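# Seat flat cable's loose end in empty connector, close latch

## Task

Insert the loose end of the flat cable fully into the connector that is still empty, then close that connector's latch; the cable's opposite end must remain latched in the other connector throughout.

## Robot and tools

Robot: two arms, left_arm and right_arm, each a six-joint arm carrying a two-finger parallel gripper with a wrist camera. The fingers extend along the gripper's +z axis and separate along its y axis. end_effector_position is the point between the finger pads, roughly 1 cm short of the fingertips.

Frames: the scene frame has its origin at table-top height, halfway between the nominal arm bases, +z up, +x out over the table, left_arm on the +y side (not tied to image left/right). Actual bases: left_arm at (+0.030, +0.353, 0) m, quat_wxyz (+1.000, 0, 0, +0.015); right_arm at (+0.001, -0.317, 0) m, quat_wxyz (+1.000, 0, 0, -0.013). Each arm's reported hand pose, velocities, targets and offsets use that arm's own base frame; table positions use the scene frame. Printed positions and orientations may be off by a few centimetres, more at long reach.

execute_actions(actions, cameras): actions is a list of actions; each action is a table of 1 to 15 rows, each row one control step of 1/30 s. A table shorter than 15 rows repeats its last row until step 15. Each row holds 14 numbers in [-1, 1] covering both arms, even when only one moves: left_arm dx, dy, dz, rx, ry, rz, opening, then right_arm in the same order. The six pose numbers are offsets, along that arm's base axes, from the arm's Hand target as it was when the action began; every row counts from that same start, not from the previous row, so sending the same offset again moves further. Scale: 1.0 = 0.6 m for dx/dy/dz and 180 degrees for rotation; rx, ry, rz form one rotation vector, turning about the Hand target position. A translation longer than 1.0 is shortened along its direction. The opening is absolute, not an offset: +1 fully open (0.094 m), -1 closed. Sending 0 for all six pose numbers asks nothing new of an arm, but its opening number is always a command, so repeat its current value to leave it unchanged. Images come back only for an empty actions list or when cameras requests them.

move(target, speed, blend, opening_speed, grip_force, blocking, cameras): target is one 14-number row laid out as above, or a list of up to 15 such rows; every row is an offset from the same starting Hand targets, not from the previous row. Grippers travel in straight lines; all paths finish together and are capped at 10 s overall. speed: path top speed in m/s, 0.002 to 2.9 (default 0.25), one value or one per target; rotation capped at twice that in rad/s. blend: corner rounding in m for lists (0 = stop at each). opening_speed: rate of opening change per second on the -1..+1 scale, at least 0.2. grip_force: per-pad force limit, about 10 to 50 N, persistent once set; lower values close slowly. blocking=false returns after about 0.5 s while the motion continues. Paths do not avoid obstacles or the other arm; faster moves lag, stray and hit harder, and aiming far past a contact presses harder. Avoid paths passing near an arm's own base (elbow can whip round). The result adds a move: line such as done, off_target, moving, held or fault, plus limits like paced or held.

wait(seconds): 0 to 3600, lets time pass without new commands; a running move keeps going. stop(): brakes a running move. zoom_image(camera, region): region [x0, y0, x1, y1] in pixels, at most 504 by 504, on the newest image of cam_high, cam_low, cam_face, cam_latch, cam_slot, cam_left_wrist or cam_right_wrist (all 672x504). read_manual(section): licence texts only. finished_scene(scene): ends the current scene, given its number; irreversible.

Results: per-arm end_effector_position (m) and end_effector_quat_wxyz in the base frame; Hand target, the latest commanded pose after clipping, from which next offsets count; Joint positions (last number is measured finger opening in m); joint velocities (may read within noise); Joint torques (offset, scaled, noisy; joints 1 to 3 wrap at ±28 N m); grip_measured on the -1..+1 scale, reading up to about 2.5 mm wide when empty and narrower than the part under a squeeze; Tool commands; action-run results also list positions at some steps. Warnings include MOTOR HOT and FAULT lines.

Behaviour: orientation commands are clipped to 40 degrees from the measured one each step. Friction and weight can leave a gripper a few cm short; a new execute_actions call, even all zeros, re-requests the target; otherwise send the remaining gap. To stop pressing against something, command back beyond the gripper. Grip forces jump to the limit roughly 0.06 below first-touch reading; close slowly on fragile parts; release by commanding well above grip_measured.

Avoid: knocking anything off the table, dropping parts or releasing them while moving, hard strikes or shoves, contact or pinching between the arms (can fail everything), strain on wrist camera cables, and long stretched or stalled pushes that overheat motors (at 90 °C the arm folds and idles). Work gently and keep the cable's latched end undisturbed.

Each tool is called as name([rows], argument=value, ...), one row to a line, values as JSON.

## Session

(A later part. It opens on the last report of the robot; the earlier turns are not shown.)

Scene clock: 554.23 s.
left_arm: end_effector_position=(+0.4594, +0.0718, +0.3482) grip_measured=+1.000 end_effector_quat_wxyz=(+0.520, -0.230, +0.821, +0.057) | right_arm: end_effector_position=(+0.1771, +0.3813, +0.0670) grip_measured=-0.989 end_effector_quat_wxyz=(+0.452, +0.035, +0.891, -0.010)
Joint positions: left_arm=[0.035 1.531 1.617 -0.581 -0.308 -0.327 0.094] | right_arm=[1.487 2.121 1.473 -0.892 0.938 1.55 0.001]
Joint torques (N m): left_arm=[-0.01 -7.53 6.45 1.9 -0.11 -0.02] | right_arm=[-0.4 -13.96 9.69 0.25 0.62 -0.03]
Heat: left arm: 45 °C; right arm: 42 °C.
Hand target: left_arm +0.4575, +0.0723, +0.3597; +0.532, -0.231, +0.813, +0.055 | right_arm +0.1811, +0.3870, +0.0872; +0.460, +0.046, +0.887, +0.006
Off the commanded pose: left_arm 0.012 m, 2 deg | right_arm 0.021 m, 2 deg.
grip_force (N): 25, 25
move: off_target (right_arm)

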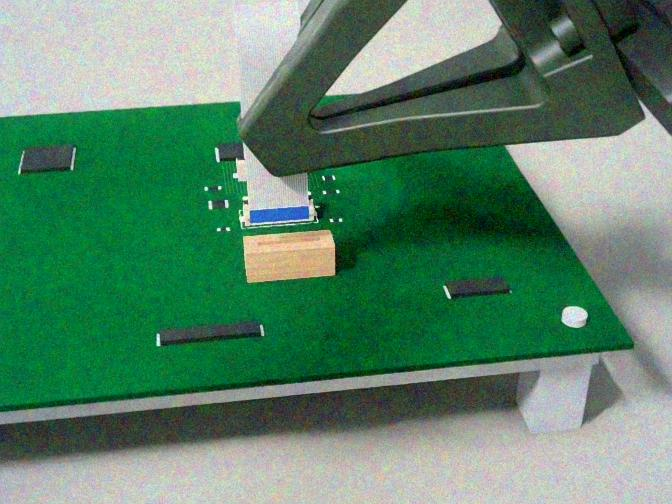

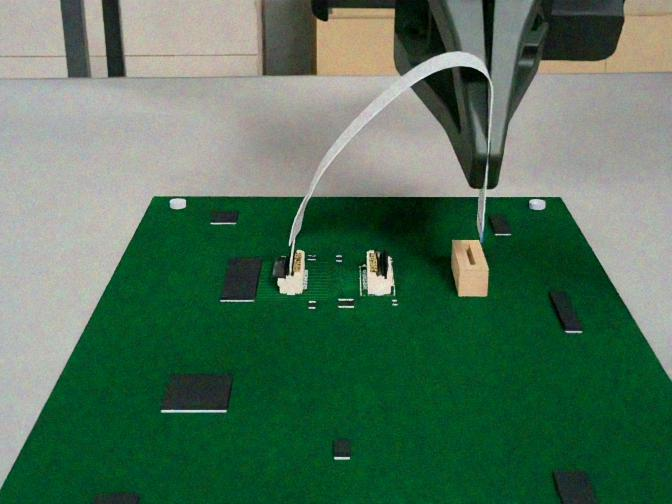

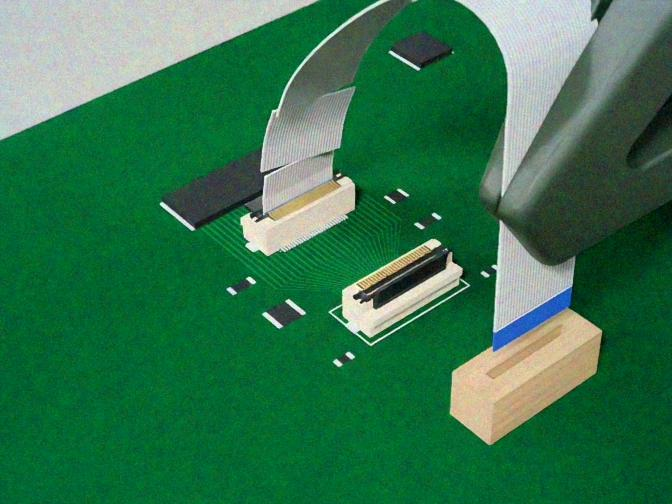

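move(target=[0,0,0,0,0,0,1, -0.015,-0.0522,-0.0192,-0.0061,0,0,-1], speed=0.05, cameras=["cam_face","cam_latch","cam_slot"])

Scene clock: 584.77 s.
left_arm: end_effector_position=(+0.4594, +0.0718, +0.3482) grip_measured=+1.000 end_effector_quat_wxyz=(+0.520, -0.230, +0.821, +0.057) | right_arm: end_effector_position=(+0.1731, +0.3577, +0.0678) grip_measured=-0.989 end_effector_quat_wxyz=(+0.452, +0.037, +0.891, -0.014)
Joint positions: left_arm=[0.035 1.531 1.617 -0.581 -0.308 -0.327 0.094] | right_arm=[1.492 2.047 1.362 -0.876 0.938 1.569 0.001]
Joint torques (N m): left_arm=[0.01 -7.54 6.48 1.9 -0.11 -0.02] | right_arm=[0.69 -13.3 4.67 0.53 0.68 0.1]
Heat: left arm: 45 °C; right arm: 43 °C.
Hand target: left_arm +0.4575, +0.0723, +0.3597; +0.532, -0.231, +0.813, +0.055 | right_arm +0.1721, +0.3557, +0.0757; +0.461, +0.041, +0.887, -0.002
Off the commanded pose: left_arm 0.012 m, 2 deg | right_arm 0.008 m, 2 deg.
grip_force (N): 25, 25
move: done

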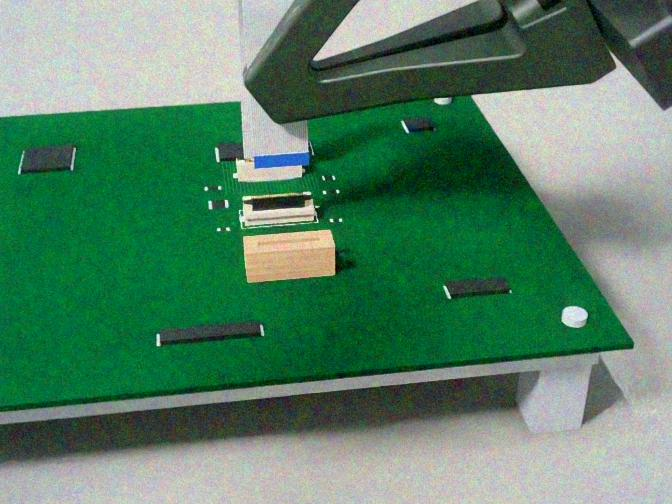

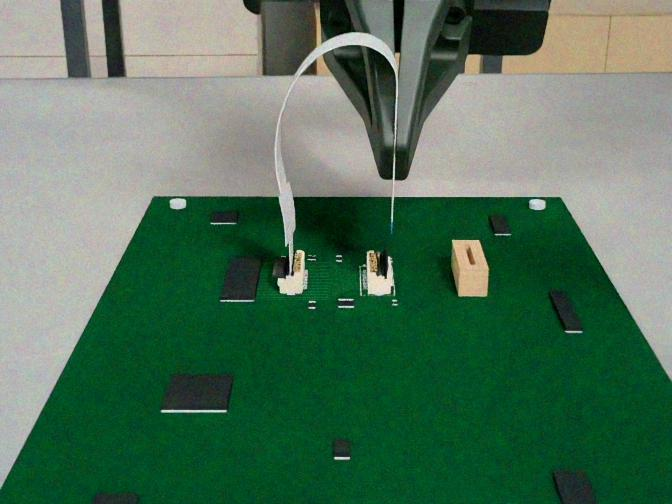

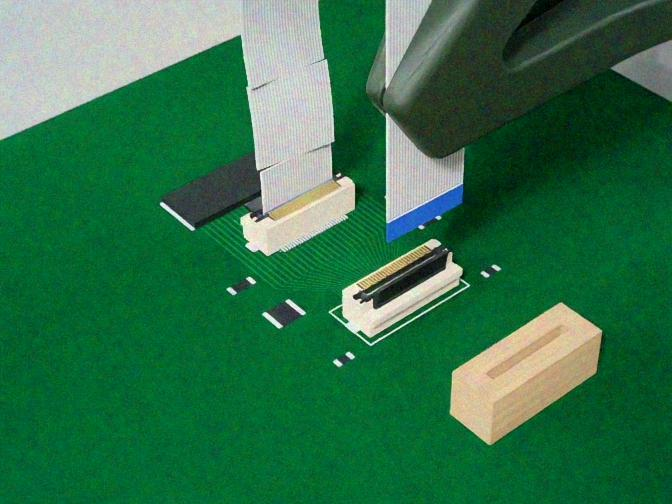

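zoom_image(camera="cam_latch", region=[340, 190, 440, 310])

zoom_image(camera="cam_face", region=[210, 120, 340, 240])

zoom_image(camera="cam_slot", region=[320, 190, 480, 350])

Scaled by 4.200 from the camera's image (finer frame: 960x720).

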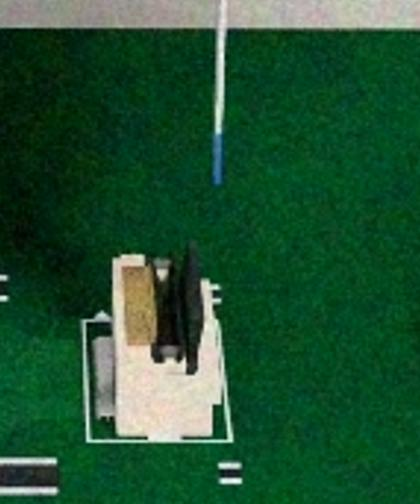

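Scaled by 3.877 from the camera's image (finer frame: 960x720).

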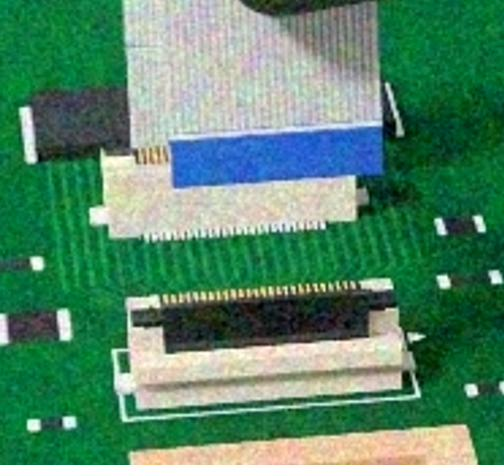

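Scaled by 3.150 from the camera's image (finer frame: 960x720).

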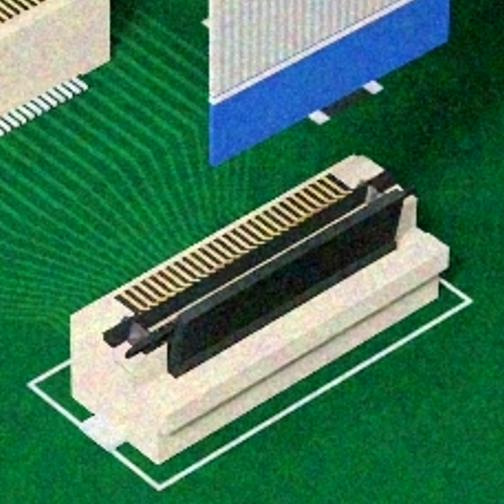

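move(target=[0,0,0,0,0,0,1, 0.0145,-0.0105,0.0027,0.0028,0,0,-1], speed=0.03, cameras=["cam_face","cam_latch","cam_slot"])

zoom_image(camera="cam_latch", region=[340, 190, 440, 310])

zoom_image(camera="cam_face", region=[210, 120, 340, 240])

zoom_image(camera="cam_slot", region=[320, 190, 480, 350])

Scene clock: 662.47 s.
left_arm: end_effector_position=(+0.4594, +0.0718, +0.3482) grip_measured=+1.000 end_effector_quat_wxyz=(+0.520, -0.230, +0.821, +0.057) | right_arm: end_effector_position=(+0.1771, +0.3541, +0.0701) grip_measured=-0.989 end_effector_quat_wxyz=(+0.452, +0.039, +0.891, -0.003)
Joint positions: left_arm=[0.035 1.531 1.617 -0.581 -0.308 -0.327 0.094] | right_arm=[1.48 2.011 1.316 -0.821 0.938 1.54 0.001]
Joint torques (N m): left_arm=[-0.01 -7.53 6.48 1.9 -0.11 -0.02] | right_arm=[-0.44 -12.78 4.6 0.59 0.63 -0.05]
Heat: left arm: 45 °C; right arm: 42 °C.
Hand target: left_arm +0.4575, +0.0723, +0.3597; +0.532, -0.231, +0.813, +0.055 | right_arm +0.1808, +0.3494, +0.0774; +0.461, +0.043, +0.887, +0.002
Off the commanded pose: left_arm 0.012 m, 2 deg | right_arm 0.009 m, 1 deg.
grip_force (N): 25, 25
move: done

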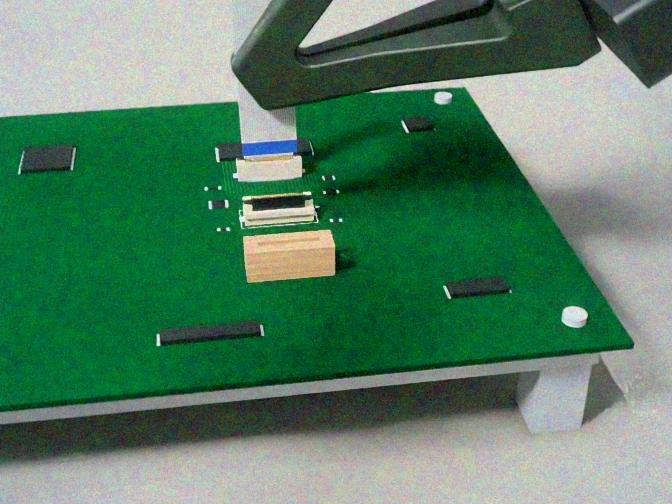

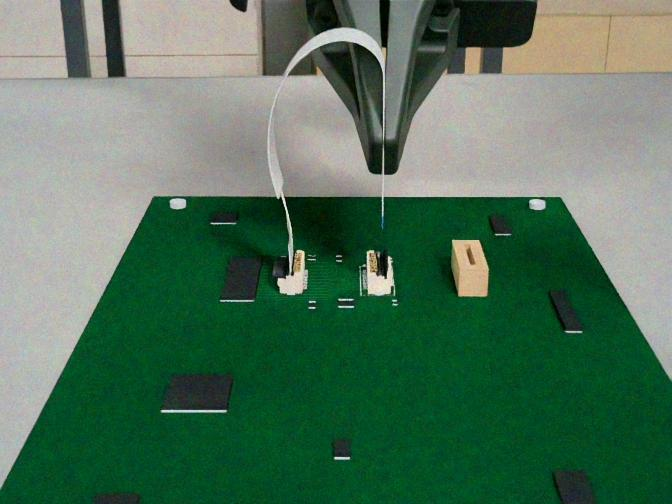

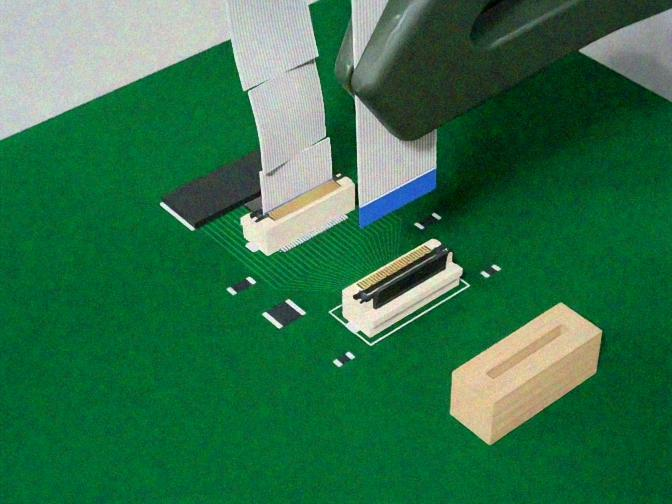

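Scaled by 4.200 from the camera's image (finer frame: 960x720).

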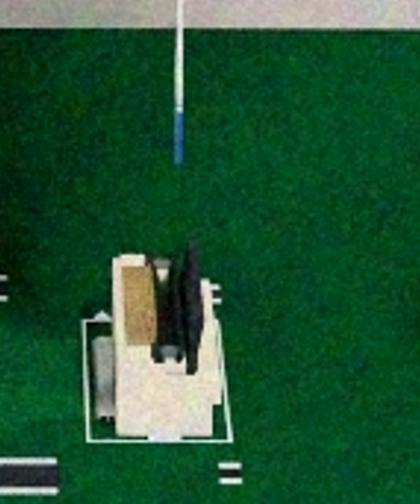

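Scaled by 3.877 from the camera's image (finer frame: 960x720).

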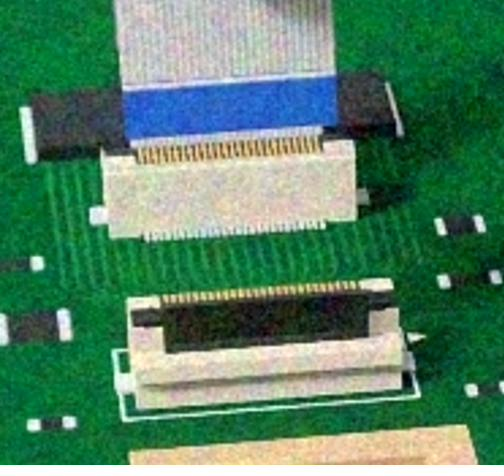

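Scaled by 3.150 from the camera's image (finer frame: 960x720).

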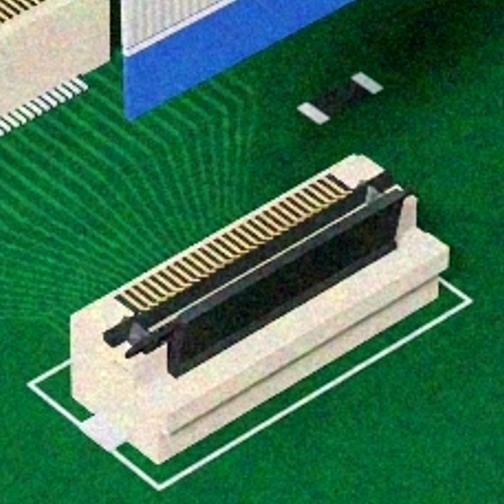

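move(target=[0,0,0,0,0,0,1, -0.009,0.0008,-0.037,-0.0137,0,0,-1], speed=0.03, cameras=["cam_face","cam_latch","cam_slot"])

zoom_image(camera="cam_latch", region=[340, 190, 440, 310])

zoom_image(camera="cam_face", region=[210, 120, 340, 240])

zoom_image(camera="cam_slot", region=[320, 190, 480, 350])

Scene clock: 706.40 s.
left_arm: end_effector_position=(+0.4594, +0.0718, +0.3482) grip_measured=+1.000 end_effector_quat_wxyz=(+0.520, -0.230, +0.821, +0.057) | right_arm: end_effector_position=(+0.1757, +0.3543, +0.0638) grip_measured=-0.989 end_effector_quat_wxyz=(+0.452, +0.039, +0.891, -0.006)
Joint positions: left_arm=[0.035 1.531 1.617 -0.581 -0.308 -0.327 0.094] | right_arm=[1.484 2.029 1.316 -0.818 0.938 1.551 0.001]
Joint torques (N m): left_arm=[-0.01 -7.53 6.48 1.9 -0.11 -0.02] | right_arm=[0.5 -8.31 4.89 0.56 0.66 0.07]
Heat: left arm: 45 °C; right arm: 41 °C.
Hand target: left_arm +0.4575, +0.0723, +0.3597; +0.532, -0.231, +0.813, +0.055 | right_arm +0.1754, +0.3499, +0.0551; +0.461, +0.033, +0.886, -0.017
Off the commanded pose: left_arm 0.012 m, 2 deg | right_arm 0.010 m, 2 deg.
grip_force (N): 25, 25
move: done

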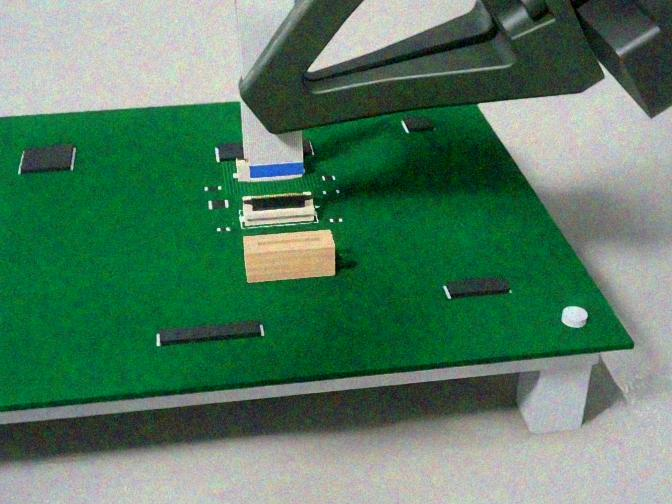

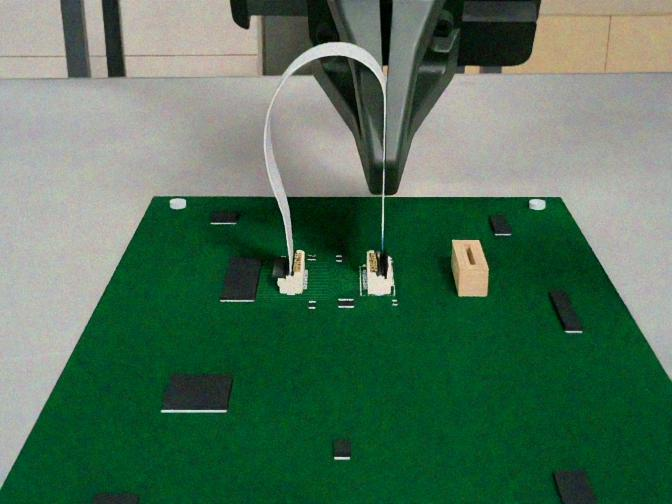

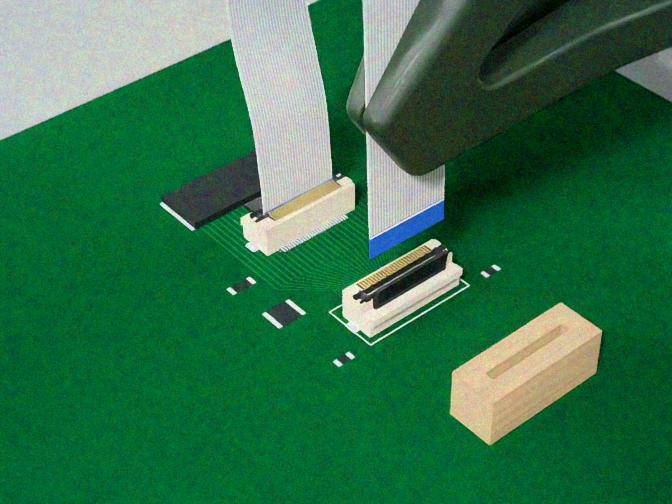

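Scaled by 4.200 from the camera's image (finer frame: 960x720).

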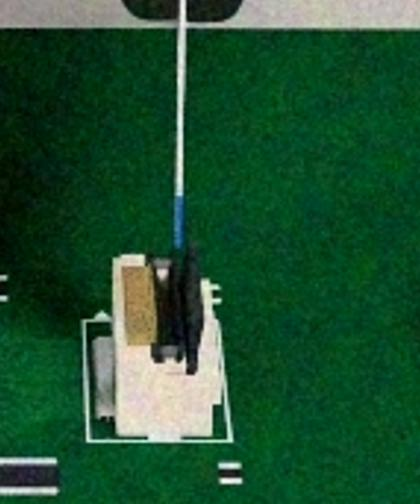

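Scaled by 3.877 from the camera's image (finer frame: 960x720).

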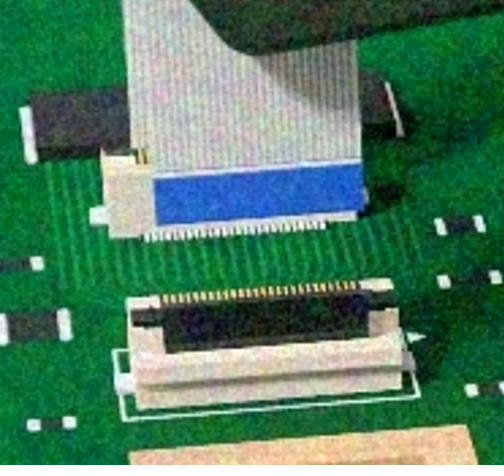

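Scaled by 3.150 from the camera's image (finer frame: 960x720).

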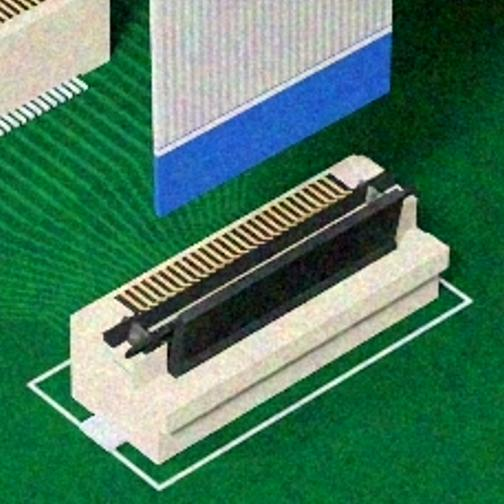

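move(target=[0,0,0,0,0,0,1, 0.0,-0.0015,-0.0173,0,0,0,-1], speed=0.03, cameras=["cam_face","cam_latch","cam_slot"])

zoom_image(camera="cam_latch", region=[340, 190, 440, 310])

zoom_image(camera="cam_face", region=[210, 120, 340, 240])

zoom_image(camera="cam_slot", region=[320, 190, 480, 350])

Scene clock: 776.47 s.
left_arm: end_effector_position=(+0.4594, +0.0718, +0.3482) grip_measured=+1.000 end_effector_quat_wxyz=(+0.520, -0.230, +0.821, +0.057) | right_arm: end_effector_position=(+0.1764, +0.3546, +0.0567) grip_measured=-0.989 end_effector_quat_wxyz=(+0.456, +0.040, +0.889, -0.004)
Joint positions: left_arm=[0.035 1.531 1.617 -0.581 -0.308 -0.327 0.094] | right_arm=[1.485 2.042 1.299 -0.783 0.946 1.552 0.001]
Joint torques (N m): left_arm=[-0.01 -7.53 6.46 1.9 -0.11 -0.02] | right_arm=[0.39 -7.98 4.26 0.61 0.6 0.09]
Heat: left arm: 45 °C; right arm: 39 °C.
Hand target: left_arm +0.4575, +0.0723, +0.3597; +0.532, -0.231, +0.813, +0.055 | right_arm +0.1754, +0.3490, +0.0447; +0.461, +0.033, +0.886, -0.017
Off the commanded pose: left_arm 0.012 m, 2 deg | right_arm 0.013 m, 2 deg.
grip_force (N): 25, 25
move: off_target (right_arm)

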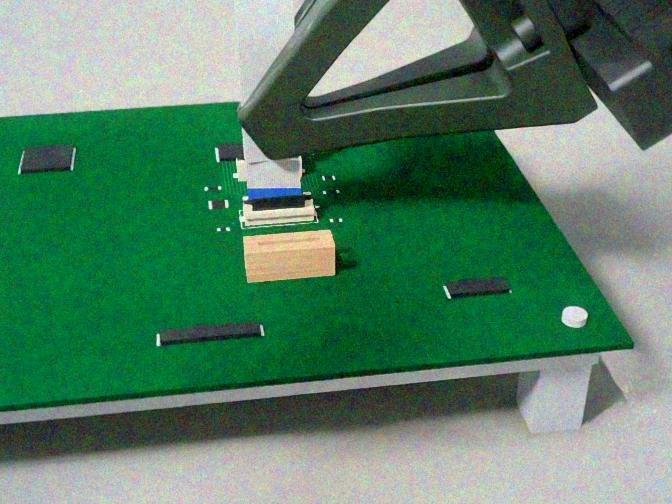

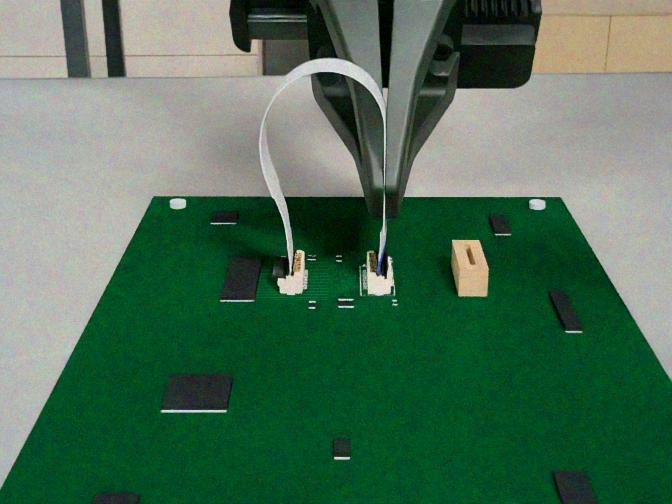

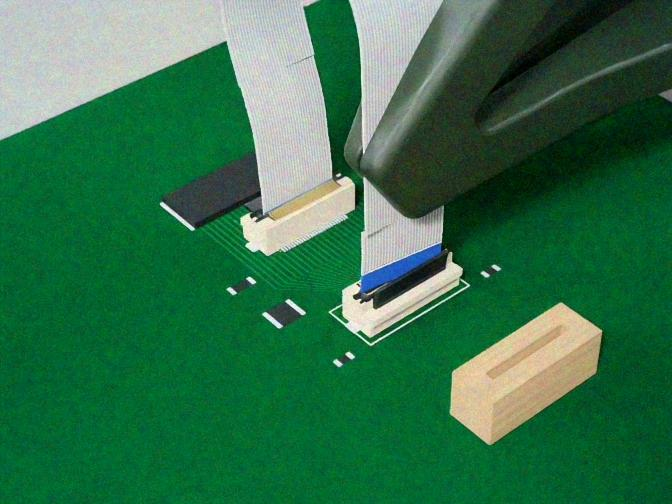

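Scaled by 4.200 from the camera's image (finer frame: 960x720).

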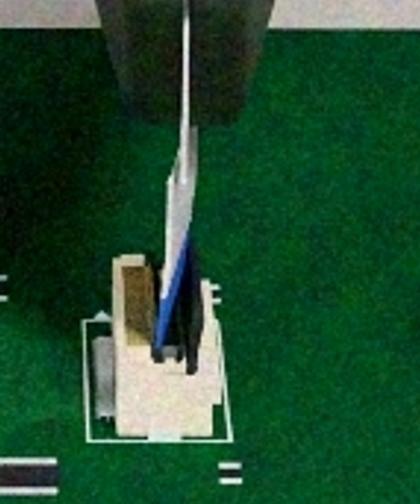

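Scaled by 3.877 from the camera's image (finer frame: 960x720).

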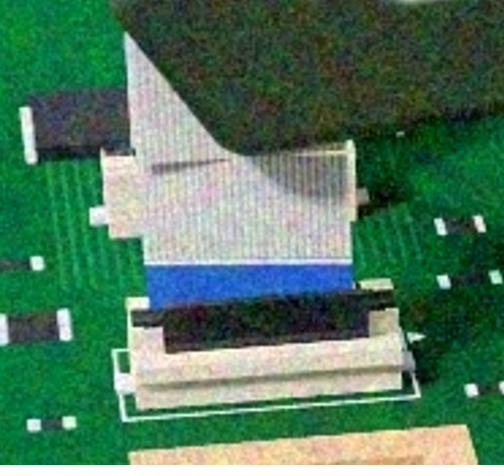

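Scaled by 3.150 from the camera's image (finer frame: 960x720).

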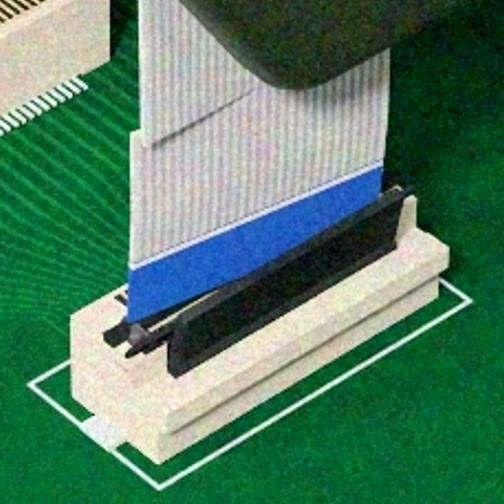

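move(target=[0,0,0,0,0,0,1, 0.0,0.004,0.0418,0.0232,0,0,-1], speed=0.03, cameras=["cam_face","cam_latch","cam_slot"])

zoom_image(camera="cam_latch", region=[340, 190, 440, 310])

zoom_image(camera="cam_face", region=[210, 120, 340, 240])

zoom_image(camera="cam_slot", region=[320, 190, 480, 350])

Scene clock: 842.60 s.
left_arm: end_effector_position=(+0.4594, +0.0718, +0.3482) grip_measured=+1.000 end_effector_quat_wxyz=(+0.520, -0.230, +0.821, +0.057) | right_arm: end_effector_position=(+0.1762, +0.3545, +0.0644) grip_measured=-0.989 end_effector_quat_wxyz=(+0.455, +0.046, +0.889, +0.007)
Joint positions: left_arm=[0.035 1.531 1.617 -0.581 -0.308 -0.327 0.094] | right_arm=[1.485 2.014 1.29 -0.779 0.944 1.552 0.001]
Joint torques (N m): left_arm=[0.01 -7.53 6.48 1.9 -0.11 -0.02] | right_arm=[0.09 -12.77 4.68 0.57 0.56 0.08]
Heat: left arm: 45 °C; right arm: 39 °C.
Hand target: left_arm +0.4575, +0.0723, +0.3597; +0.532, -0.231, +0.813, +0.055 | right_arm +0.1754, +0.3514, +0.0699; +0.460, +0.050, +0.886, +0.015
Off the commanded pose: left_arm 0.012 m, 2 deg | right_arm 0.006 m, 1 deg.
grip_force (N): 25, 25
move: done

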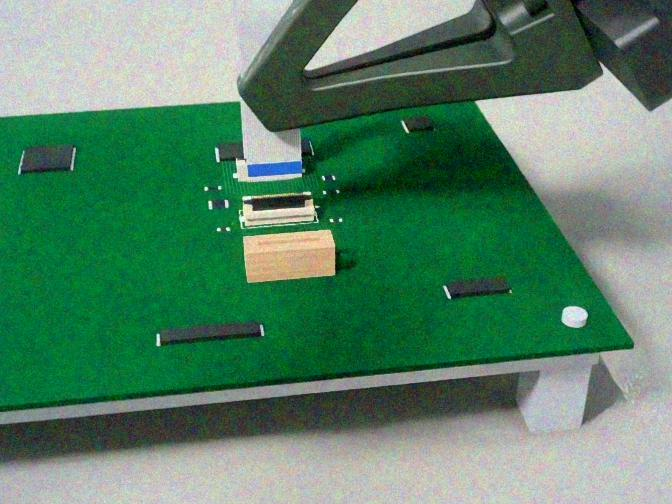

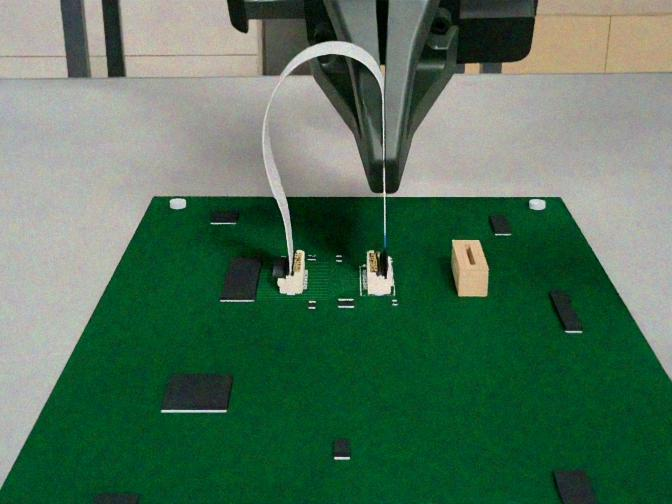

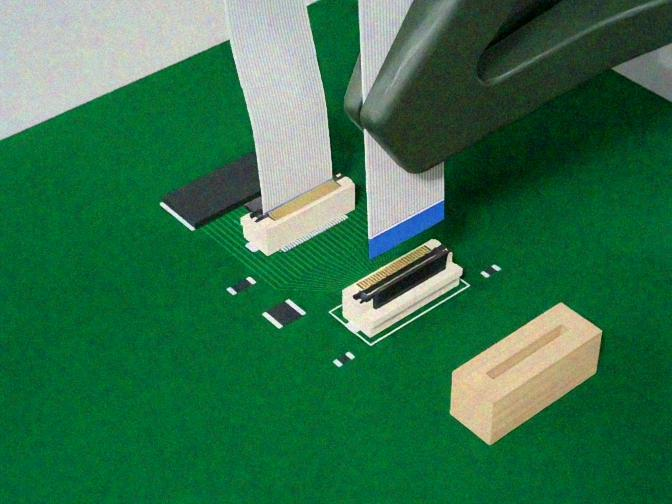

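Scaled by 4.200 from the camera's image (finer frame: 960x720).

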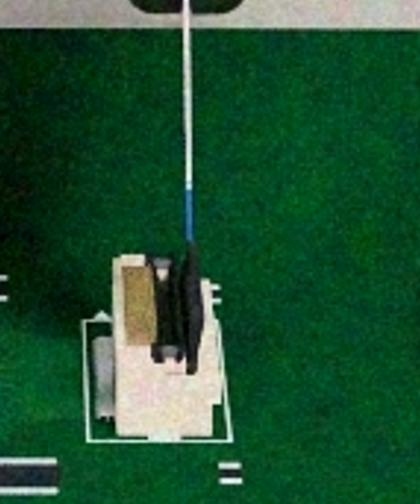

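Scaled by 3.877 from the camera's image (finer frame: 960x720).

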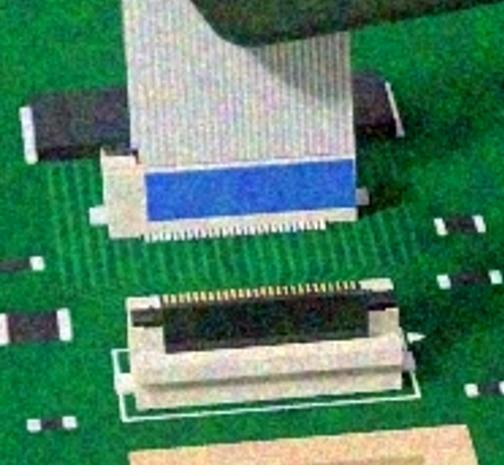

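Scaled by 3.150 from the camera's image (finer frame: 960x720).

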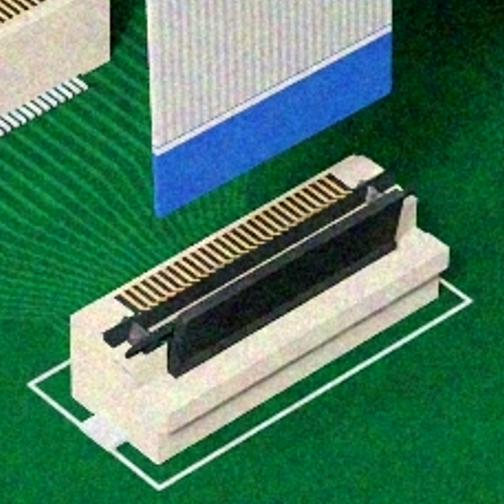

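move(target=[0,0,0,0,0,0,1, -0.0038,-0.0017,-0.0373,-0.0188,0,0,-1], speed=0.03, cameras=["cam_face","cam_latch","cam_slot"])

zoom_image(camera="cam_latch", region=[340, 190, 440, 310])

zoom_image(camera="cam_face", region=[210, 120, 340, 240])

zoom_image(camera="cam_slot", region=[320, 190, 480, 350])

Scene clock: 870.50 s.
left_arm: end_effector_position=(+0.4594, +0.0718, +0.3482) grip_measured=+1.000 end_effector_quat_wxyz=(+0.520, -0.230, +0.821, +0.057) | right_arm: end_effector_position=(+0.1744, +0.3540, +0.0565) grip_measured=-0.989 end_effector_quat_wxyz=(+0.455, +0.042, +0.889, +0.000)
Joint positions: left_arm=[0.035 1.531 1.617 -0.581 -0.308 -0.327 0.094] | right_arm=[1.49 2.037 1.29 -0.779 0.945 1.561 0.001]
Joint torques (N m): left_arm=[-0.02 -7.51 6.48 1.91 -0.11 -0.02] | right_arm=[0.49 -8.09 5.2 0.51 0.63 0.11]
Heat: left arm: 45 °C; right arm: 41 °C.
Hand target: left_arm +0.4575, +0.0723, +0.3597; +0.532, -0.231, +0.813, +0.055 | right_arm +0.1731, +0.3503, +0.0474; +0.461, +0.036, +0.887, -0.011
Off the commanded pose: left_arm 0.012 m, 2 deg | right_arm 0.010 m, 2 deg.
grip_force (N): 25, 25
move: done

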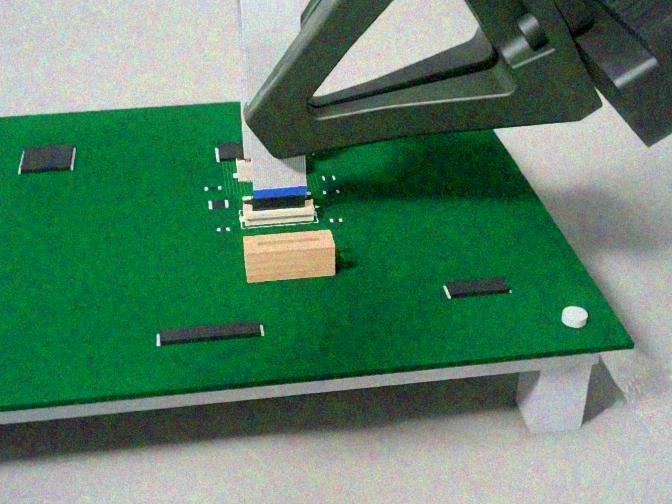

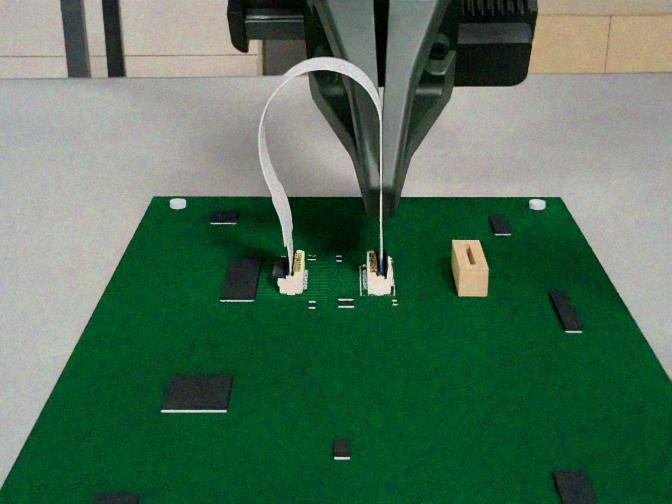

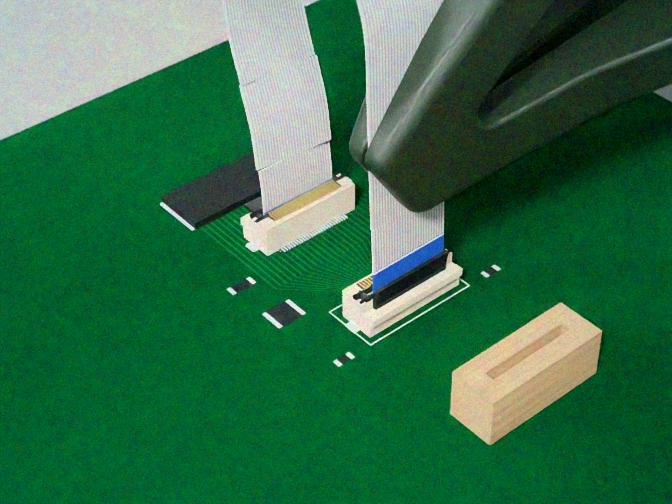

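Scaled by 4.200 from the camera's image (finer frame: 960x720).

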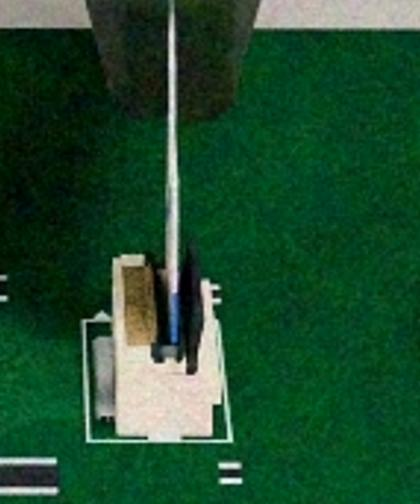

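Scaled by 3.877 from the camera's image (finer frame: 960x720).

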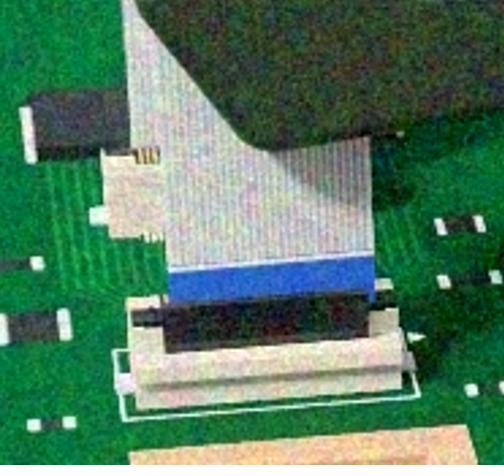

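Scaled by 3.150 from the camera's image (finer frame: 960x720).

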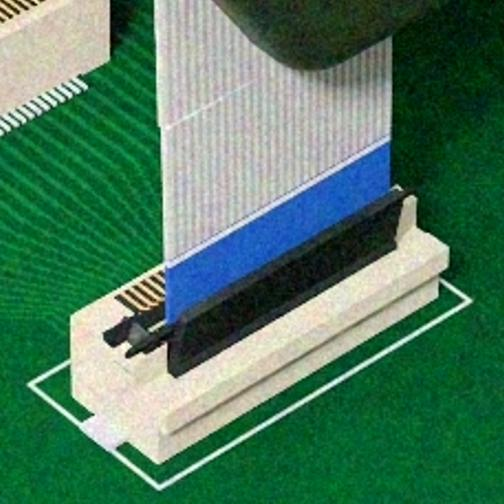

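move(target=[0,0,0,0,0,0,1, 0.0058,-0.0055,0.0,-0.0054,0,0,-1], speed=0.02, cameras=["cam_face","cam_latch","cam_slot"])

zoom_image(camera="cam_latch", region=[340, 190, 440, 310])

zoom_image(camera="cam_face", region=[210, 120, 340, 240])

zoom_image(camera="cam_slot", region=[320, 190, 480, 350])

Scene clock: 896.63 s.
left_arm: end_effector_position=(+0.4594, +0.0718, +0.3482) grip_measured=+1.000 end_effector_quat_wxyz=(+0.520, -0.230, +0.821, +0.057) | right_arm: end_effector_position=(+0.1744, +0.3540, +0.0565) grip_measured=-0.989 end_effector_quat_wxyz=(+0.455, +0.041, +0.889, -0.001)
Joint positions: left_arm=[0.035 1.531 1.617 -0.581 -0.308 -0.327 0.094] | right_arm=[1.49 2.037 1.29 -0.779 0.945 1.558 0.001]
Joint torques (N m): left_arm=[0.01 -7.51 6.46 1.9 -0.11 -0.02] | right_arm=[-0.25 -8.53 4.86 0.52 0.59 -0.01]
Heat: left arm: 45 °C; right arm: 40 °C.
Hand target: left_arm +0.4575, +0.0723, +0.3597; +0.532, -0.231, +0.813, +0.055 | right_arm +0.1765, +0.3470, +0.0474; +0.461, +0.032, +0.886, -0.019
Off the commanded pose: left_arm 0.012 m, 2 deg | right_arm 0.012 m, 2 deg.
grip_force (N): 25, 25
move: off_target (right_arm)

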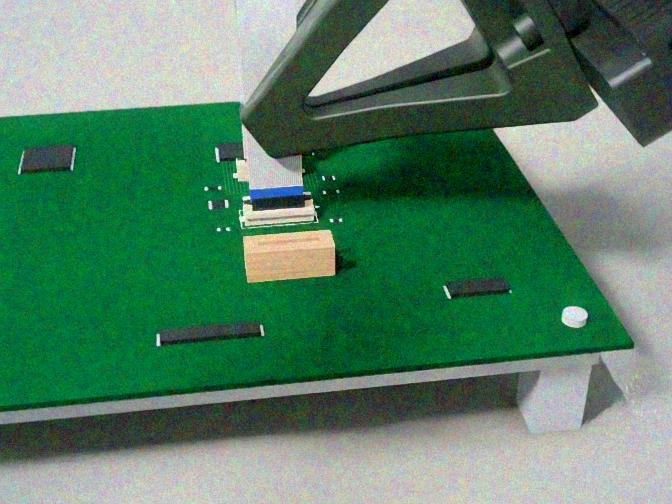

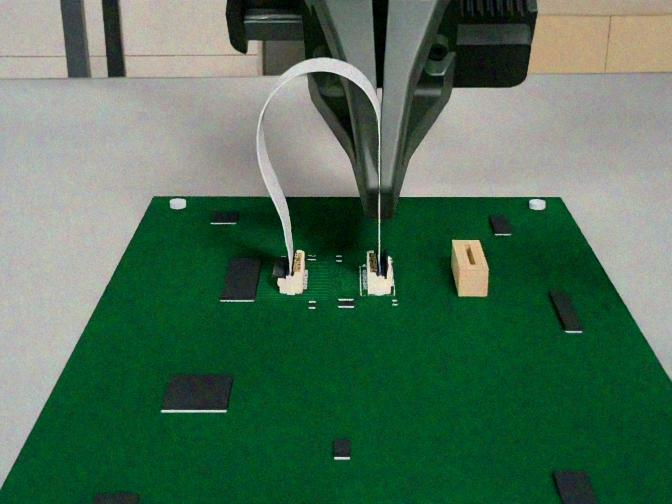

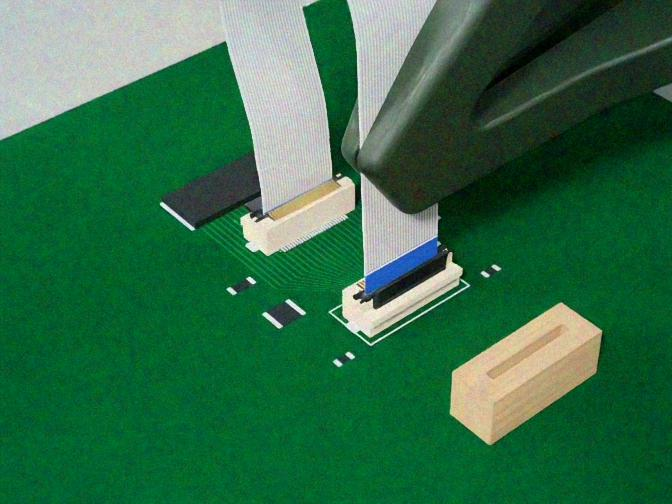

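Scaled by 4.200 from the camera's image (finer frame: 960x720).

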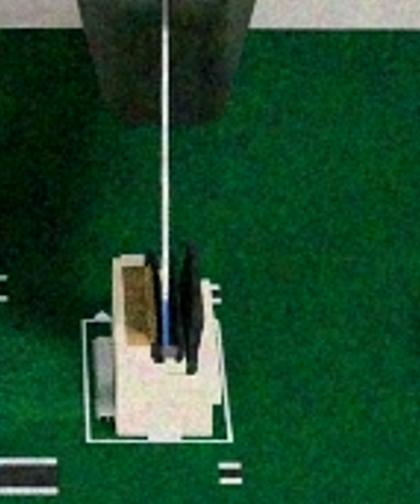

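Scaled by 3.877 from the camera's image (finer frame: 960x720).

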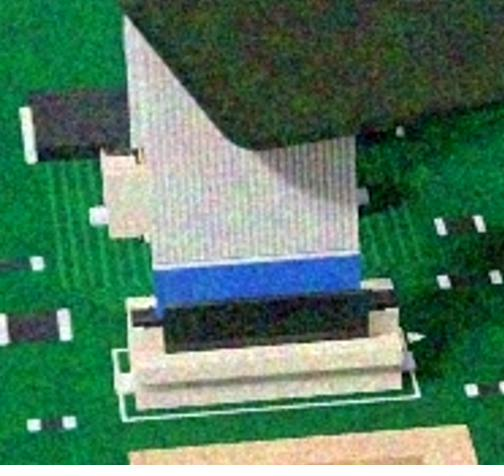

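Scaled by 3.150 from the camera's image (finer frame: 960x720).

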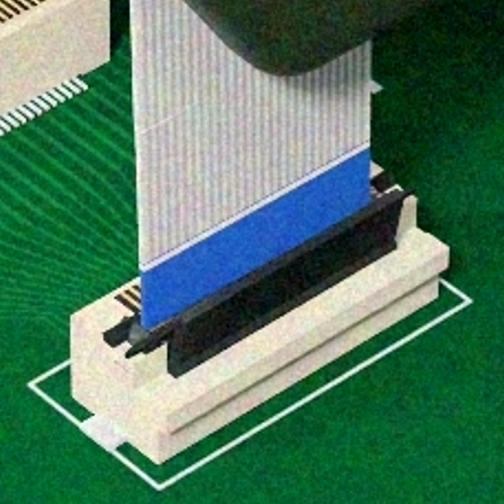

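move(target=[0,0,0,0,0,0,1, 0.0,0.0021,-0.0052,0.0005,0,0,-1], speed=0.02, cameras=["cam_face","cam_latch","cam_slot"])

zoom_image(camera="cam_latch", region=[340, 190, 440, 310])

zoom_image(camera="cam_face", region=[210, 120, 340, 240])

zoom_image(camera="cam_slot", region=[320, 190, 480, 350])

Scene clock: 933.60 s.
left_arm: end_effector_position=(+0.4594, +0.0718, +0.3482) grip_measured=+1.000 end_effector_quat_wxyz=(+0.520, -0.230, +0.821, +0.057) | right_arm: end_effector_position=(+0.1746, +0.3542, +0.0544) grip_measured=-0.989 end_effector_quat_wxyz=(+0.456, +0.040, +0.889, -0.003)
Joint positions: left_arm=[0.035 1.531 1.617 -0.581 -0.308 -0.327 0.094] | right_arm=[1.49 2.044 1.29 -0.776 0.946 1.558 0.001]
Joint torques (N m): left_arm=[-0.01 -7.54 6.46 1.9 -0.11 -0.02] | right_arm=[-0.2 -8.27 4.67 0.52 0.61 -0.04]
Heat: left arm: 45 °C; right arm: 39 °C.
Hand target: left_arm +0.4575, +0.0723, +0.3597; +0.532, -0.231, +0.813, +0.055 | right_arm +0.1766, +0.3483, +0.0444; +0.461, +0.033, +0.886, -0.018
Off the commanded pose: left_arm 0.012 m, 2 deg | right_arm 0.012 m, 2 deg.
grip_force (N): 25, 25
move: off_target (right_arm)

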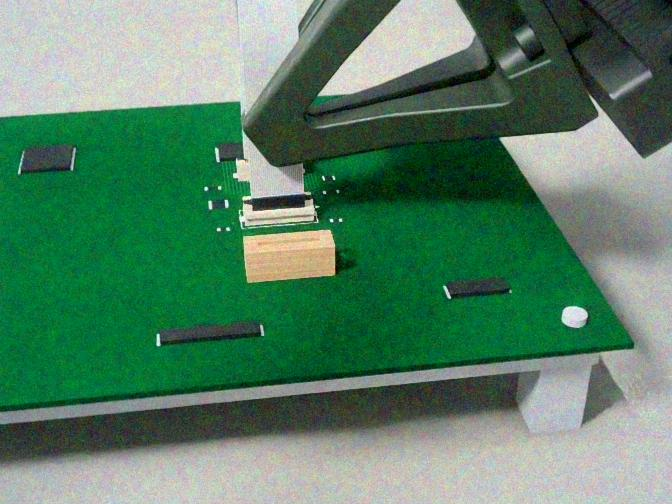

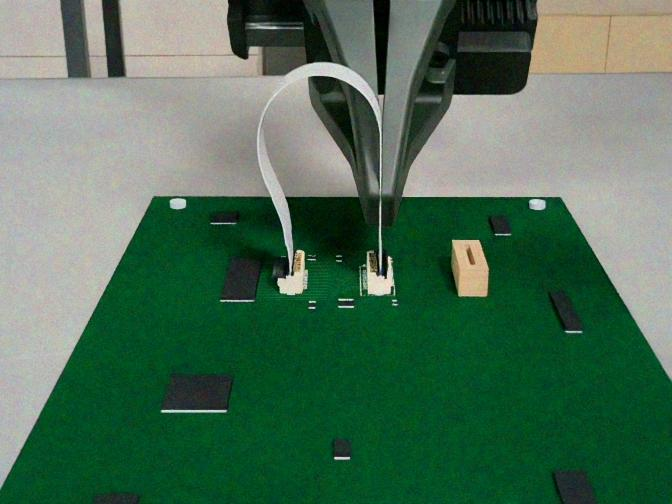

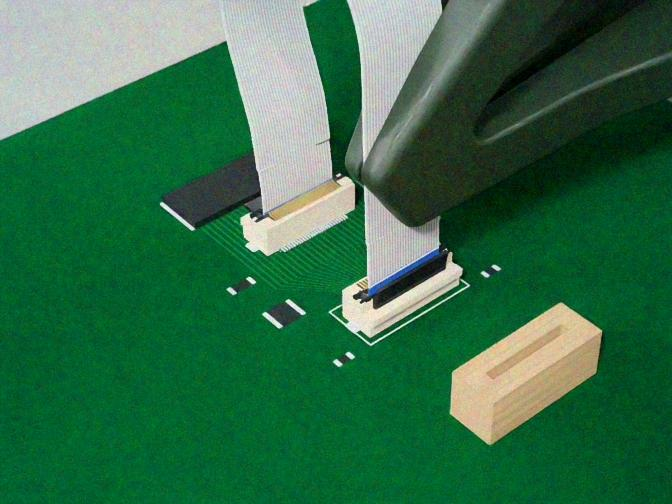

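Scaled by 4.200 from the camera's image (finer frame: 960x720).

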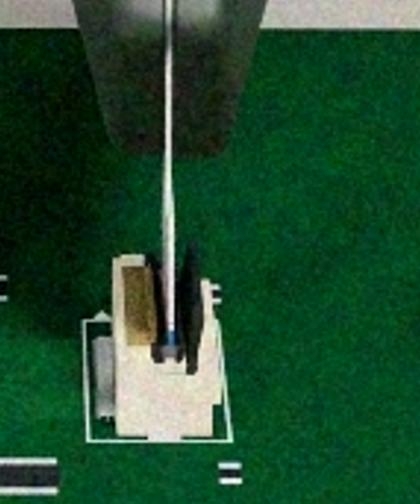

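Scaled by 3.877 from the camera's image (finer frame: 960x720).

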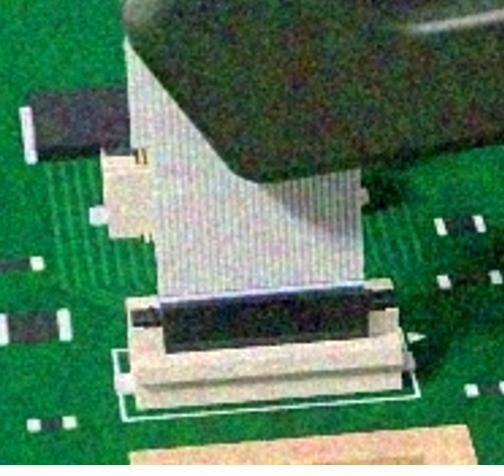

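Scaled by 3.150 from the camera's image (finer frame: 960x720).

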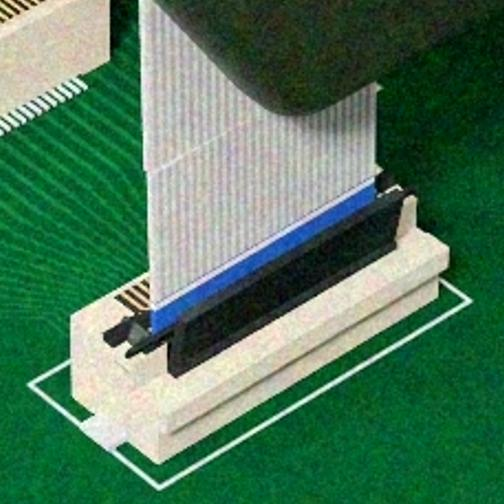

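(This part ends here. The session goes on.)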